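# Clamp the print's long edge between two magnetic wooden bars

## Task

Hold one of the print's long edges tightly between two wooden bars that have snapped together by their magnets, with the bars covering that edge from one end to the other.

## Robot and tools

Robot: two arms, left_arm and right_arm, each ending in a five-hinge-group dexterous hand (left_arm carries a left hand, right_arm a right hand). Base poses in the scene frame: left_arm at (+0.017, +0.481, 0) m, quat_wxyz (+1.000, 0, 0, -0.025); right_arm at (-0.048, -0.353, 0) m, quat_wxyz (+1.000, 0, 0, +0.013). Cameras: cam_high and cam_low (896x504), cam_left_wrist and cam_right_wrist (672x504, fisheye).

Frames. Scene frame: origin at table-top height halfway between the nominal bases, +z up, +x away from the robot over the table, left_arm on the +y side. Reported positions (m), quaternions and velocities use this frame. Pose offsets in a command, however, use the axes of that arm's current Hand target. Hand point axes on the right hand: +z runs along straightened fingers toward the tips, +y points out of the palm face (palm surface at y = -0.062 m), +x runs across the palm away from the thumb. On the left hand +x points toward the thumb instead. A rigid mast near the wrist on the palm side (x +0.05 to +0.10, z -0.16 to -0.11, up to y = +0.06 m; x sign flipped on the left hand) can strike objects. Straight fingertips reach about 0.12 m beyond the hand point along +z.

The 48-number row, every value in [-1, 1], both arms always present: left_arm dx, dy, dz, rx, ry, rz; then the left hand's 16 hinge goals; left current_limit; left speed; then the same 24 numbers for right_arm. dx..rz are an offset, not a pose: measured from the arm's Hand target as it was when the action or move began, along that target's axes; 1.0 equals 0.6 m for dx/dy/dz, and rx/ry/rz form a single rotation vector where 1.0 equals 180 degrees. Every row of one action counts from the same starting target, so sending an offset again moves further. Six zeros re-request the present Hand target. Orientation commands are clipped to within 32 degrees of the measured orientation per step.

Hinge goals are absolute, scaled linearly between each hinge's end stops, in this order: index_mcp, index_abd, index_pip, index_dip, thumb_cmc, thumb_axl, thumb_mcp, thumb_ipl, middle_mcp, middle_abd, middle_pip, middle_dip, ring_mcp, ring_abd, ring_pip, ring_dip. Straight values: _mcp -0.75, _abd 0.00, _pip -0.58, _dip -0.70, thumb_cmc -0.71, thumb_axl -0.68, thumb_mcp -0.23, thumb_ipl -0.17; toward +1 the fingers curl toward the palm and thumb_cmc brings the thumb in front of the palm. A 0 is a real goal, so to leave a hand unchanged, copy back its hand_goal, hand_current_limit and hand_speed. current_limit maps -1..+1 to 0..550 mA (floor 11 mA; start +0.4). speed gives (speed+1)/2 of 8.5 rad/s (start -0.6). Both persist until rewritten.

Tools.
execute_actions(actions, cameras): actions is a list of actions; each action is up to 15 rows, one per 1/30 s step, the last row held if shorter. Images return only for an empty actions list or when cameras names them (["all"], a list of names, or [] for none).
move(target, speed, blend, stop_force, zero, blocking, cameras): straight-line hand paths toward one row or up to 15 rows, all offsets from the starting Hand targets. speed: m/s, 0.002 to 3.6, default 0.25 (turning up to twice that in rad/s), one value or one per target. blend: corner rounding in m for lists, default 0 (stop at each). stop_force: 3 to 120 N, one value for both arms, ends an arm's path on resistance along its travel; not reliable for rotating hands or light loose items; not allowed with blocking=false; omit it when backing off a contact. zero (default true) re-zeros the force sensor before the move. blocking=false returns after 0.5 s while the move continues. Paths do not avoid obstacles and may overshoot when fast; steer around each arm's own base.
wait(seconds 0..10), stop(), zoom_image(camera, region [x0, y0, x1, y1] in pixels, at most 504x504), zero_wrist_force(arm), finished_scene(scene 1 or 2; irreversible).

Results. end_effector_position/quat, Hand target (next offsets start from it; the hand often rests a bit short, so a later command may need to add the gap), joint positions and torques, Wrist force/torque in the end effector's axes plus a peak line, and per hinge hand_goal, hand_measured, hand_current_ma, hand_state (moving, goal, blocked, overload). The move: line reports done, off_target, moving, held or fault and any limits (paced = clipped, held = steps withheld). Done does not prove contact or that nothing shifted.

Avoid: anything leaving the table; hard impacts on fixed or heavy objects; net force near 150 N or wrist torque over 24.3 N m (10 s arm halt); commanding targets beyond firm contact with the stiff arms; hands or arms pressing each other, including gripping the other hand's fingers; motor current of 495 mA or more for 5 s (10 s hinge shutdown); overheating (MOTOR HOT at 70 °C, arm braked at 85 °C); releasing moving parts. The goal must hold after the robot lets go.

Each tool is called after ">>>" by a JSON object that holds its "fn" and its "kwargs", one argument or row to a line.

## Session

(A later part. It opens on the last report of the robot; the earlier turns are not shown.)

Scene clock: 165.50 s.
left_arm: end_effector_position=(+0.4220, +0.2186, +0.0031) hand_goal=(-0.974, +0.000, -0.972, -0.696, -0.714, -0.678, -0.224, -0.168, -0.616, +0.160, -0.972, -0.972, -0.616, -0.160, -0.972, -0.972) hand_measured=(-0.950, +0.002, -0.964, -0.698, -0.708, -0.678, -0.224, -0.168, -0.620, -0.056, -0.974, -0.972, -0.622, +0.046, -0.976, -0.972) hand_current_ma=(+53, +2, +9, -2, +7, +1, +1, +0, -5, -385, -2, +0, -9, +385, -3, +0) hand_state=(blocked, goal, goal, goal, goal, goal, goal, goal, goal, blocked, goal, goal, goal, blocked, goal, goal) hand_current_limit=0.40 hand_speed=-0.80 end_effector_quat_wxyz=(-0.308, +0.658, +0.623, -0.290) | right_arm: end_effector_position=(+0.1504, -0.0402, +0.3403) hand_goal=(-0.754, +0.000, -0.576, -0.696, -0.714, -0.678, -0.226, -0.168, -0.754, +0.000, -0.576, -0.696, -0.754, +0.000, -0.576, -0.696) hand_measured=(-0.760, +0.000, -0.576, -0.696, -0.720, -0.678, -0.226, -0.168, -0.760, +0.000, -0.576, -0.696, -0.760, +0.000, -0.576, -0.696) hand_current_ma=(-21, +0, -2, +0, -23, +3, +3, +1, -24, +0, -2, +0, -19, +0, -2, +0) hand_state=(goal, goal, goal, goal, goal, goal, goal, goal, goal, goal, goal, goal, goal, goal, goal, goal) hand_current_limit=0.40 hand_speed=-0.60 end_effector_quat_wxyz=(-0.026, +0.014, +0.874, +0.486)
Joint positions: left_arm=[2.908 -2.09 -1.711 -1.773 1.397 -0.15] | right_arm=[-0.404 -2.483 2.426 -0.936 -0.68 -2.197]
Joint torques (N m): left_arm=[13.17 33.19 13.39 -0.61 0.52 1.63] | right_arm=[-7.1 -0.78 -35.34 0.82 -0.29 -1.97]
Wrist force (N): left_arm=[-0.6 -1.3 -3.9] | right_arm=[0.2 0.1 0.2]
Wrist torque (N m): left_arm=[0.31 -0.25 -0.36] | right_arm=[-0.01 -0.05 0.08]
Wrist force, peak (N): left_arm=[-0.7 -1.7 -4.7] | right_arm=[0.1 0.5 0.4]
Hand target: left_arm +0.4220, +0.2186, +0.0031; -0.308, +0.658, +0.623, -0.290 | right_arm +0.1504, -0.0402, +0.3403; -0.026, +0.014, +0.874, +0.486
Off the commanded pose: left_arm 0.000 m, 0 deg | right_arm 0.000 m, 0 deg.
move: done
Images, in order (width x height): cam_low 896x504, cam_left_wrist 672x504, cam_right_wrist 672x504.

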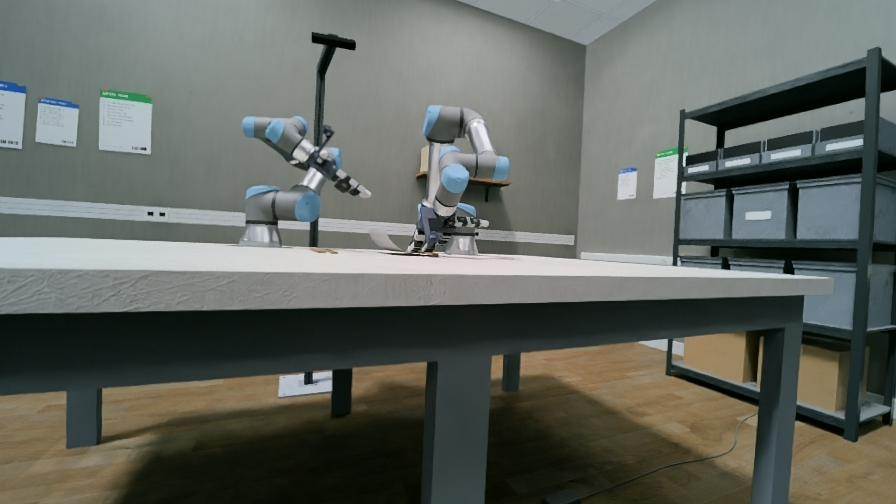

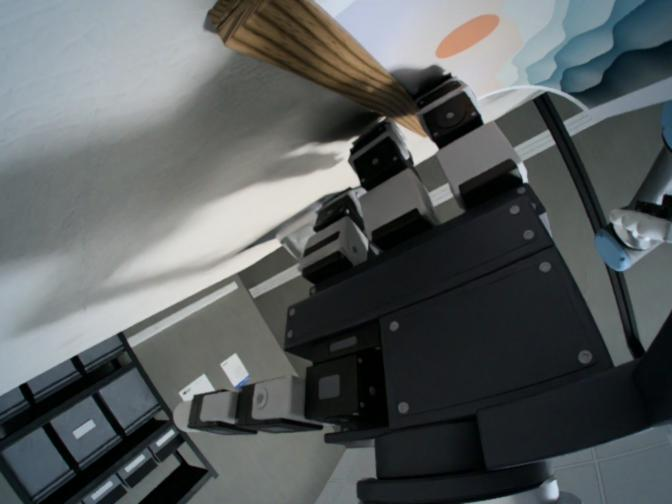

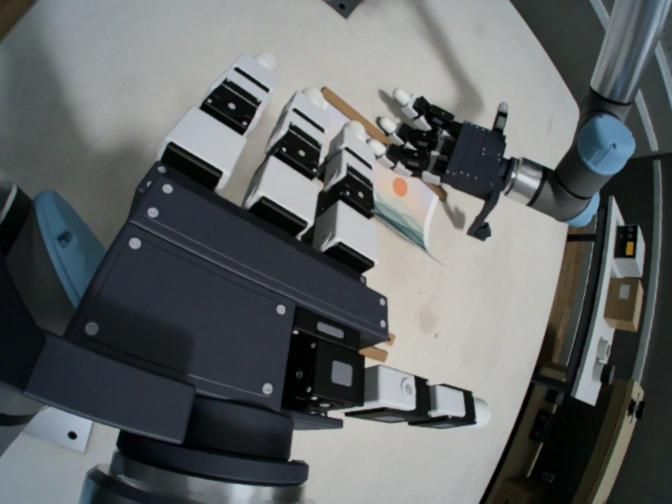

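>>> {"fn": "move", "kwargs": {
  "target": [0,0,0,0,0,0, -0.973,0,-0.971,-0.696,-0.714,-0.678,-0.2247,-0.1676,-0.6164,-0.09,-0.971,-0.971,-0.6164,0.09,-0.971,-0.971,0.4,-0.96, 0,0,0,0,0,0, -0.754,0,-0.576,-0.696,-0.714,-0.678,-0.226,-0.168,-0.754,0,-0.576,-0.696,-0.754,0,-0.576,-0.696,0.4,-0.6],
  "speed": 0.01
}}

>>> {"fn": "wait", "kwargs": {
  "seconds": 0.8,
  "cameras": []
}}

>>> {"fn": "move", "kwargs": {
  "target": [
    [0,-0.0128,-0.0107,0,0,0, -0.973,0,-0.971,-0.696,-0.714,-0.678,-0.2247,-0.1676,-0.6164,-0.09,-0.971,-0.971,-0.6164,0.09,-0.971,-0.971,0.4,-0.96, 0,0,0,0,0,0, -0.754,0,-0.576,-0.696,-0.714,-0.678,-0.226,-0.168,-0.754,0,-0.576,-0.696,-0.754,0,-0.576,-0.696,0.4,-0.6],
    [0,-0.0765,-0.0644,0,0,0, -0.973,0,-0.971,-0.696,-0.714,-0.678,-0.2247,-0.1676,-0.6164,-0.09,-0.971,-0.971,-0.6164,0.09,-0.971,-0.971,0.4,-0.96, 0,0,0,0,0,0, -0.754,0,-0.576,-0.696,-0.714,-0.678,-0.226,-0.168,-0.754,0,-0.576,-0.696,-0.754,0,-0.576,-0.696,0.4,-0.6],
    [0.29,-0.1418,-0.18,0,0,0, -0.973,0,-0.971,-0.696,-0.714,-0.678,-0.2247,-0.1676,-0.6164,-0.09,-0.971,-0.971,-0.6164,0.09,-0.971,-0.971,0.4,-0.96, 0,0,0,0,0,0, -0.754,0,-0.576,-0.696,-0.714,-0.678,-0.226,-0.168,-0.754,0,-0.576,-0.696,-0.754,0,-0.576,-0.696,0.4,-0.6]
  ],
  "speed": [0.015,0.05,0.12],
  "blend": [0.005,0.02,0],
  "cameras": ["all"]
}}

>>> {"fn": "zoom_image", "kwargs": {
  "camera": "cam_high",
  "region": [430, 170, 550, 290]
}}

>>> {"fn": "zoom_image", "kwargs": {
  "camera": "cam_high",
  "region": [495, 178, 525, 208]
}}

>>> {"fn": "zoom_image", "kwargs": {
  "camera": "cam_high",
  "region": [488, 255, 518, 285]
}}

>>> {"fn": "zoom_image", "kwargs": {
  "camera": "cam_right_wrist",
  "region": [310, 60, 490, 220]
}}

>>> {"fn": "zoom_image", "kwargs": {
  "camera": "cam_low",
  "region": [385, 220, 455, 270]
}}

>>> {"fn": "zoom_image", "kwargs": {
  "camera": "cam_right_wrist",
  "region": [405, 165, 455, 215]
}}

>>> {"fn": "zoom_image", "kwargs": {
  "camera": "cam_right_wrist",
  "region": [310, 75, 360, 125]
}}

Scene clock: 167.73 s.
left_arm: end_effector_position=(+0.4220, +0.2186, +0.0031) hand_goal=(-0.974, +0.000, -0.972, -0.696, -0.714, -0.678, -0.224, -0.168, -0.616, -0.090, -0.972, -0.972, -0.616, +0.090, -0.972, -0.972) hand_measured=(-0.950, +0.002, -0.964, -0.698, -0.708, -0.678, -0.224, -0.168, -0.620, -0.058, -0.974, -0.972, -0.622, +0.048, -0.976, -0.972) hand_current_ma=(+53, +2, +9, -2, +7, +1, +1, +0, -5, -130, -2, +0, -9, +127, -3, +0) hand_state=(blocked, goal, goal, goal, goal, goal, goal, goal, goal, moving, goal, goal, goal, moving, goal, goal) hand_current_limit=0.40 hand_speed=-0.96 end_effector_quat_wxyz=(-0.308, +0.658, +0.623, -0.290) | right_arm: end_effector_position=(+0.1504, -0.0402, +0.3403) hand_goal=(-0.754, +0.000, -0.576, -0.696, -0.714, -0.678, -0.226, -0.168, -0.754, +0.000, -0.576, -0.696, -0.754, +0.000, -0.576, -0.696) hand_measured=(-0.760, +0.000, -0.576, -0.696, -0.720, -0.678, -0.226, -0.168, -0.760, +0.000, -0.576, -0.696, -0.760, +0.000, -0.576, -0.696) hand_current_ma=(-21, +0, -2, +0, -23, +3, +3, +1, -24, +0, -2, +0, -19, +0, -2, +0) hand_state=(goal, goal, goal, goal, goal, goal, goal, goal, goal, goal, goal, goal, goal, goal, goal, goal) hand_current_limit=0.40 hand_speed=-0.60 end_effector_quat_wxyz=(-0.026, +0.014, +0.874, +0.486)
Joint positions: left_arm=[2.908 -2.09 -1.711 -1.773 1.397 -0.15] | right_arm=[-0.404 -2.483 2.426 -0.936 -0.68 -2.197]
Joint torques (N m): left_arm=[13.36 43.71 19.7 -1.88 0.95 1.47] | right_arm=[-6.66 -0.95 -36.23 0.71 -0.22 -1.97]
Wrist force (N): left_arm=[-1.0 -1.2 -3.2] | right_arm=[0.1 0.0 0.3]
Wrist torque (N m): left_arm=[0.26 -0.21 -0.40] | right_arm=[-0.02 -0.05 0.08]
Wrist force, peak (N): left_arm=[-1.0 -1.6 -4.1] | right_arm=[0.3 0.0 0.4]
Hand target: left_arm +0.4220, +0.2186, +0.0031; -0.308, +0.658, +0.623, -0.290 | right_arm +0.1504, -0.0402, +0.3403; -0.026, +0.014, +0.874, +0.486
Off the commanded pose: left_arm 0.000 m, 0 deg | right_arm 0.000 m, 0 deg.
move: done

Scene clock: 168.53 s.
left_arm: end_effector_position=(+0.4220, +0.2186, +0.0031) hand_goal=(-0.974, +0.000, -0.972, -0.696, -0.714, -0.678, -0.224, -0.168, -0.616, -0.090, -0.972, -0.972, -0.616, +0.090, -0.972, -0.972) hand_measured=(-0.950, +0.002, -0.964, -0.698, -0.708, -0.678, -0.224, -0.168, -0.610, -0.086, -0.972, -0.972, -0.614, +0.090, -0.974, -0.972) hand_current_ma=(+53, +2, +9, -2, +7, +1, +1, +0, +7, +4, +0, +0, +2, +0, -1, +0) hand_state=(blocked, goal, goal, goal, goal, goal, goal, goal, goal, goal, goal, goal, goal, goal, goal, goal) hand_current_limit=0.40 hand_speed=-0.96 end_effector_quat_wxyz=(-0.308, +0.658, +0.623, -0.290) | right_arm: end_effector_position=(+0.1504, -0.0402, +0.3403) hand_goal=(-0.754, +0.000, -0.576, -0.696, -0.714, -0.678, -0.226, -0.168, -0.754, +0.000, -0.576, -0.696, -0.754, +0.000, -0.576, -0.696) hand_measured=(-0.760, +0.000, -0.576, -0.696, -0.720, -0.678, -0.226, -0.168, -0.760, +0.000, -0.576, -0.696, -0.760, +0.000, -0.576, -0.696) hand_current_ma=(-21, +0, -2, +0, -23, +3, +3, +1, -24, +0, -2, +0, -19, +0, -2, +0) hand_state=(goal, goal, goal, goal, goal, goal, goal, goal, goal, goal, goal, goal, goal, goal, goal, goal) hand_current_limit=0.40 hand_speed=-0.60 end_effector_quat_wxyz=(-0.026, +0.014, +0.874, +0.486)
Joint positions: left_arm=[2.908 -2.09 -1.711 -1.773 1.397 -0.15] | right_arm=[-0.404 -2.483 2.426 -0.936 -0.68 -2.197]
Joint torques (N m): left_arm=[13.16 43.43 19.2 -1.83 1 1.46] | right_arm=[-6.45 -0.77 -35.77 1 -0.22 -2.08]
Wrist force (N): left_arm=[-1.2 0.9 -0.4] | right_arm=[0.0 -0.1 0.3]
Wrist torque (N m): left_arm=[-0.07 -0.09 -0.50] | right_arm=[-0.04 -0.02 0.06]
Wrist force, peak (N): left_arm=[-1.0 -1.1 -3.2] | right_arm=[0.1 0.0 0.6]
Hand target: left_arm +0.4220, +0.2186, +0.0031; -0.308, +0.658, +0.623, -0.290 | right_arm +0.1504, -0.0402, +0.3403; -0.026, +0.014, +0.874, +0.486
Off the commanded pose: left_arm 0.000 m, 0 deg | right_arm 0.000 m, 0 deg.
wait: 0.80 s; at rest by 0.17 s
No camera images: "cameras" was empty.

Scene clock: 172.17 s.
left_arm: end_effector_position=(+0.4597, +0.3906, +0.1381) hand_goal=(-0.974, +0.000, -0.972, -0.696, -0.714, -0.678, -0.224, -0.168, -0.616, -0.090, -0.972, -0.972, -0.616, +0.090, -0.972, -0.972) hand_measured=(-0.950, +0.002, -0.964, -0.698, -0.708, -0.678, -0.224, -0.168, -0.610, -0.086, -0.972, -0.972, -0.610, +0.090, -0.972, -0.972) hand_current_ma=(+53, +2, +9, -2, +7, +1, +1, +0, +7, +3, +0, +0, +8, +0, +0, +0) hand_state=(blocked, goal, goal, goal, goal, goal, goal, goal, goal, goal, goal, goal, goal, goal, goal, goal) hand_current_limit=0.40 hand_speed=-0.96 end_effector_quat_wxyz=(-0.308, +0.658, +0.623, -0.290) | right_arm: end_effector_position=(+0.1504, -0.0402, +0.3403) hand_goal=(-0.754, +0.000, -0.576, -0.696, -0.714, -0.678, -0.226, -0.168, -0.754, +0.000, -0.576, -0.696, -0.754, +0.000, -0.576, -0.696) hand_measured=(-0.760, +0.000, -0.576, -0.696, -0.720, -0.678, -0.226, -0.168, -0.760, +0.000, -0.576, -0.696, -0.760, +0.000, -0.576, -0.696) hand_current_ma=(-21, +0, -2, +0, -23, +3, +3, +1, -24, +0, -2, +0, -19, +0, -2, +0) hand_state=(goal, goal, goal, goal, goal, goal, goal, goal, goal, goal, goal, goal, goal, goal, goal, goal) hand_current_limit=0.40 hand_speed=-0.60 end_effector_quat_wxyz=(-0.026, +0.014, +0.874, +0.486)
Joint positions: left_arm=[3.216 -1.88 -1.627 -2.077 1.632 0.049] | right_arm=[-0.404 -2.483 2.426 -0.936 -0.68 -2.197]
Joint torques (N m): left_arm=[-6.66 20.07 12.69 2.62 -0.94 -1.6] | right_arm=[-6.58 -1.17 -35.46 1.1 -0.23 -1.95]
Wrist force (N): left_arm=[-0.4 1.6 -0.6] | right_arm=[0.2 0.0 0.4]
Wrist torque (N m): left_arm=[0.05 -0.10 -0.35] | right_arm=[-0.04 -0.06 0.08]
Wrist force, peak (N): left_arm=[-0.4 1.7 -0.7] | right_arm=[0.1 0.1 0.6]
Hand target: left_arm +0.4597, +0.3906, +0.1380; -0.308, +0.658, +0.623, -0.290 | right_arm +0.1504, -0.0402, +0.3403; -0.026, +0.014, +0.874, +0.486
Off the commanded pose: left_arm 0.000 m, 0 deg | right_arm 0.000 m, 0 deg.
move: done

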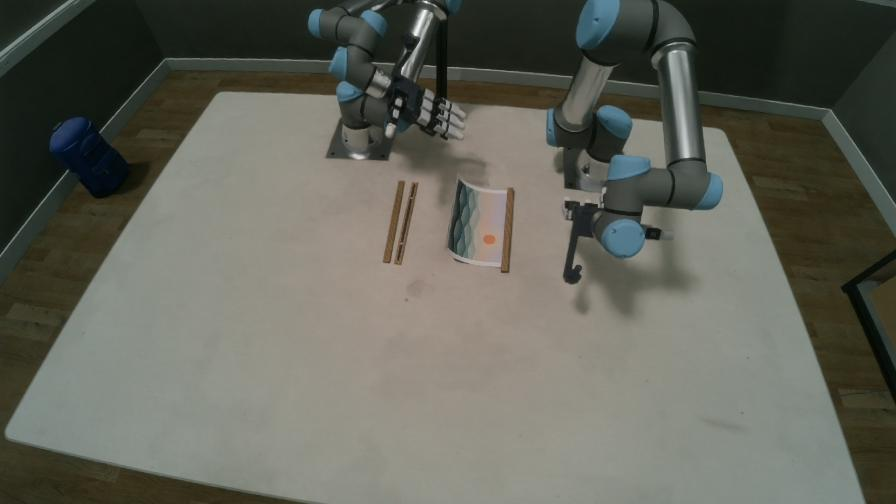

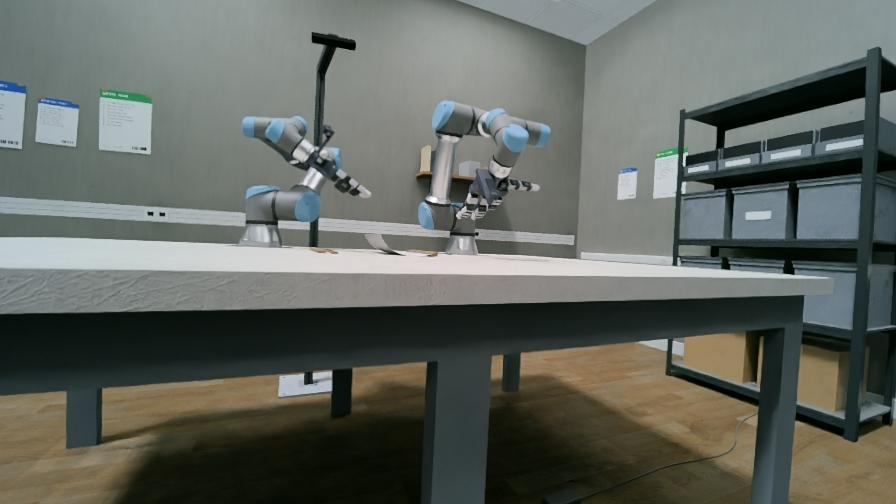

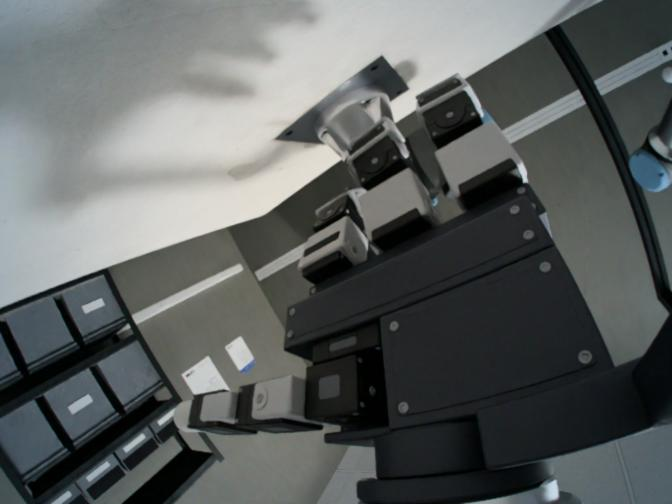

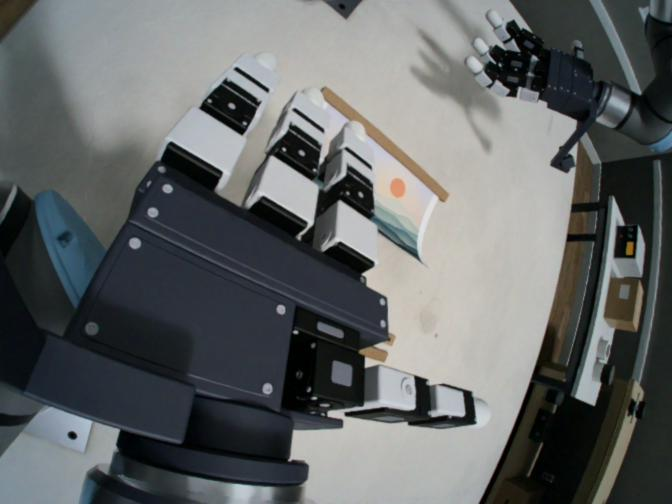

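Scaled by 4.200.

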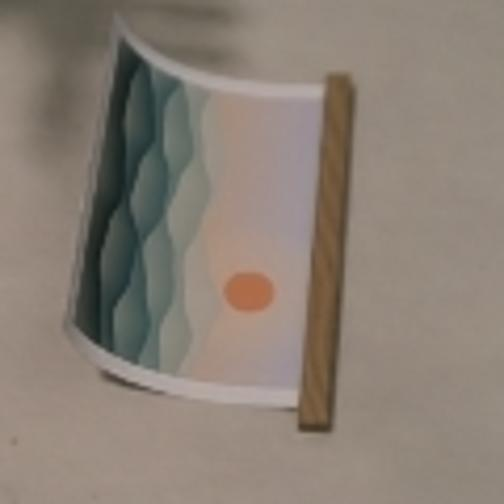

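Scaled by 16.800.

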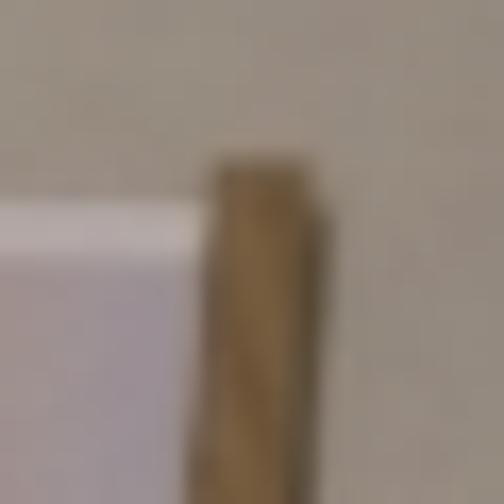

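Scaled by 16.800.

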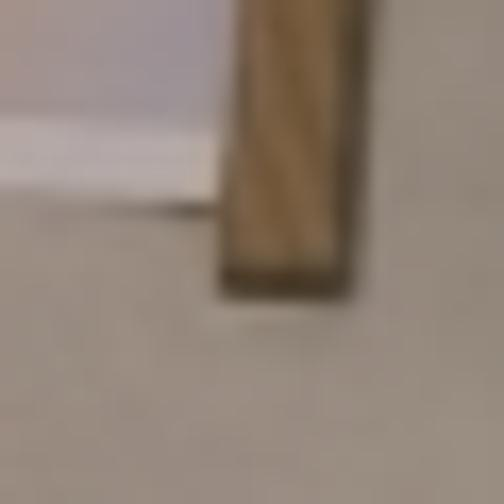

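Scaled by 2.800 from the camera's 672x504 image, which has a finer 960x720 frame.

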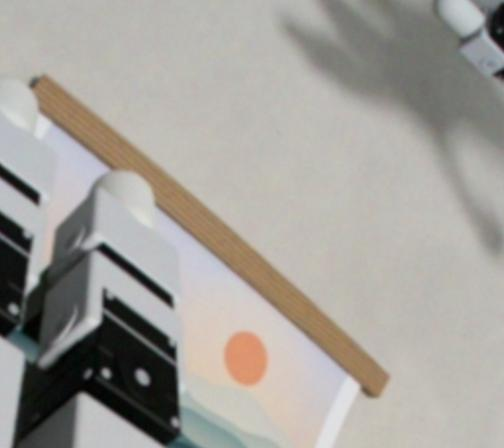

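Scaled by 7.200.

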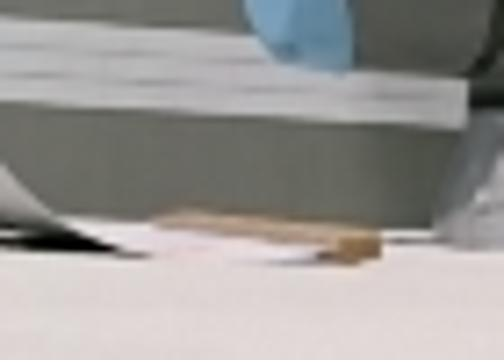

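Scaled by 10.080 from the camera's 672x504 image, which has a finer 960x720 frame.

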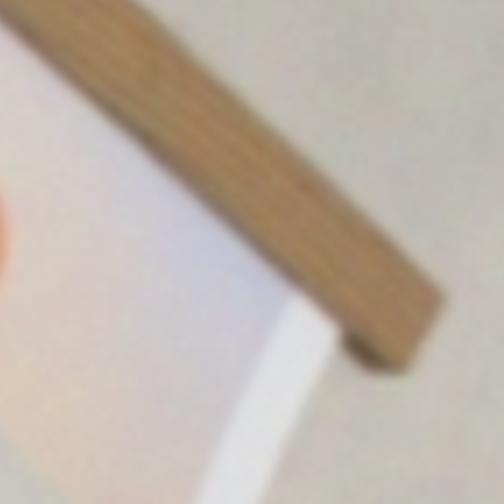

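Scaled by 10.080 from the camera's 672x504 image, which has a finer 960x720 frame.

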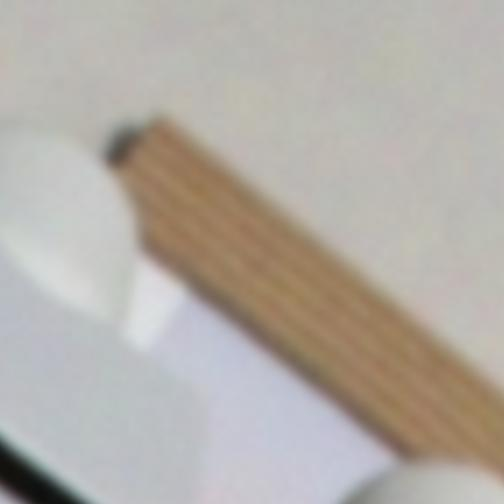

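>>> {"fn": "finished_scene", "kwargs": {
  "scene": 2
}}

The scene is finished: the task was done.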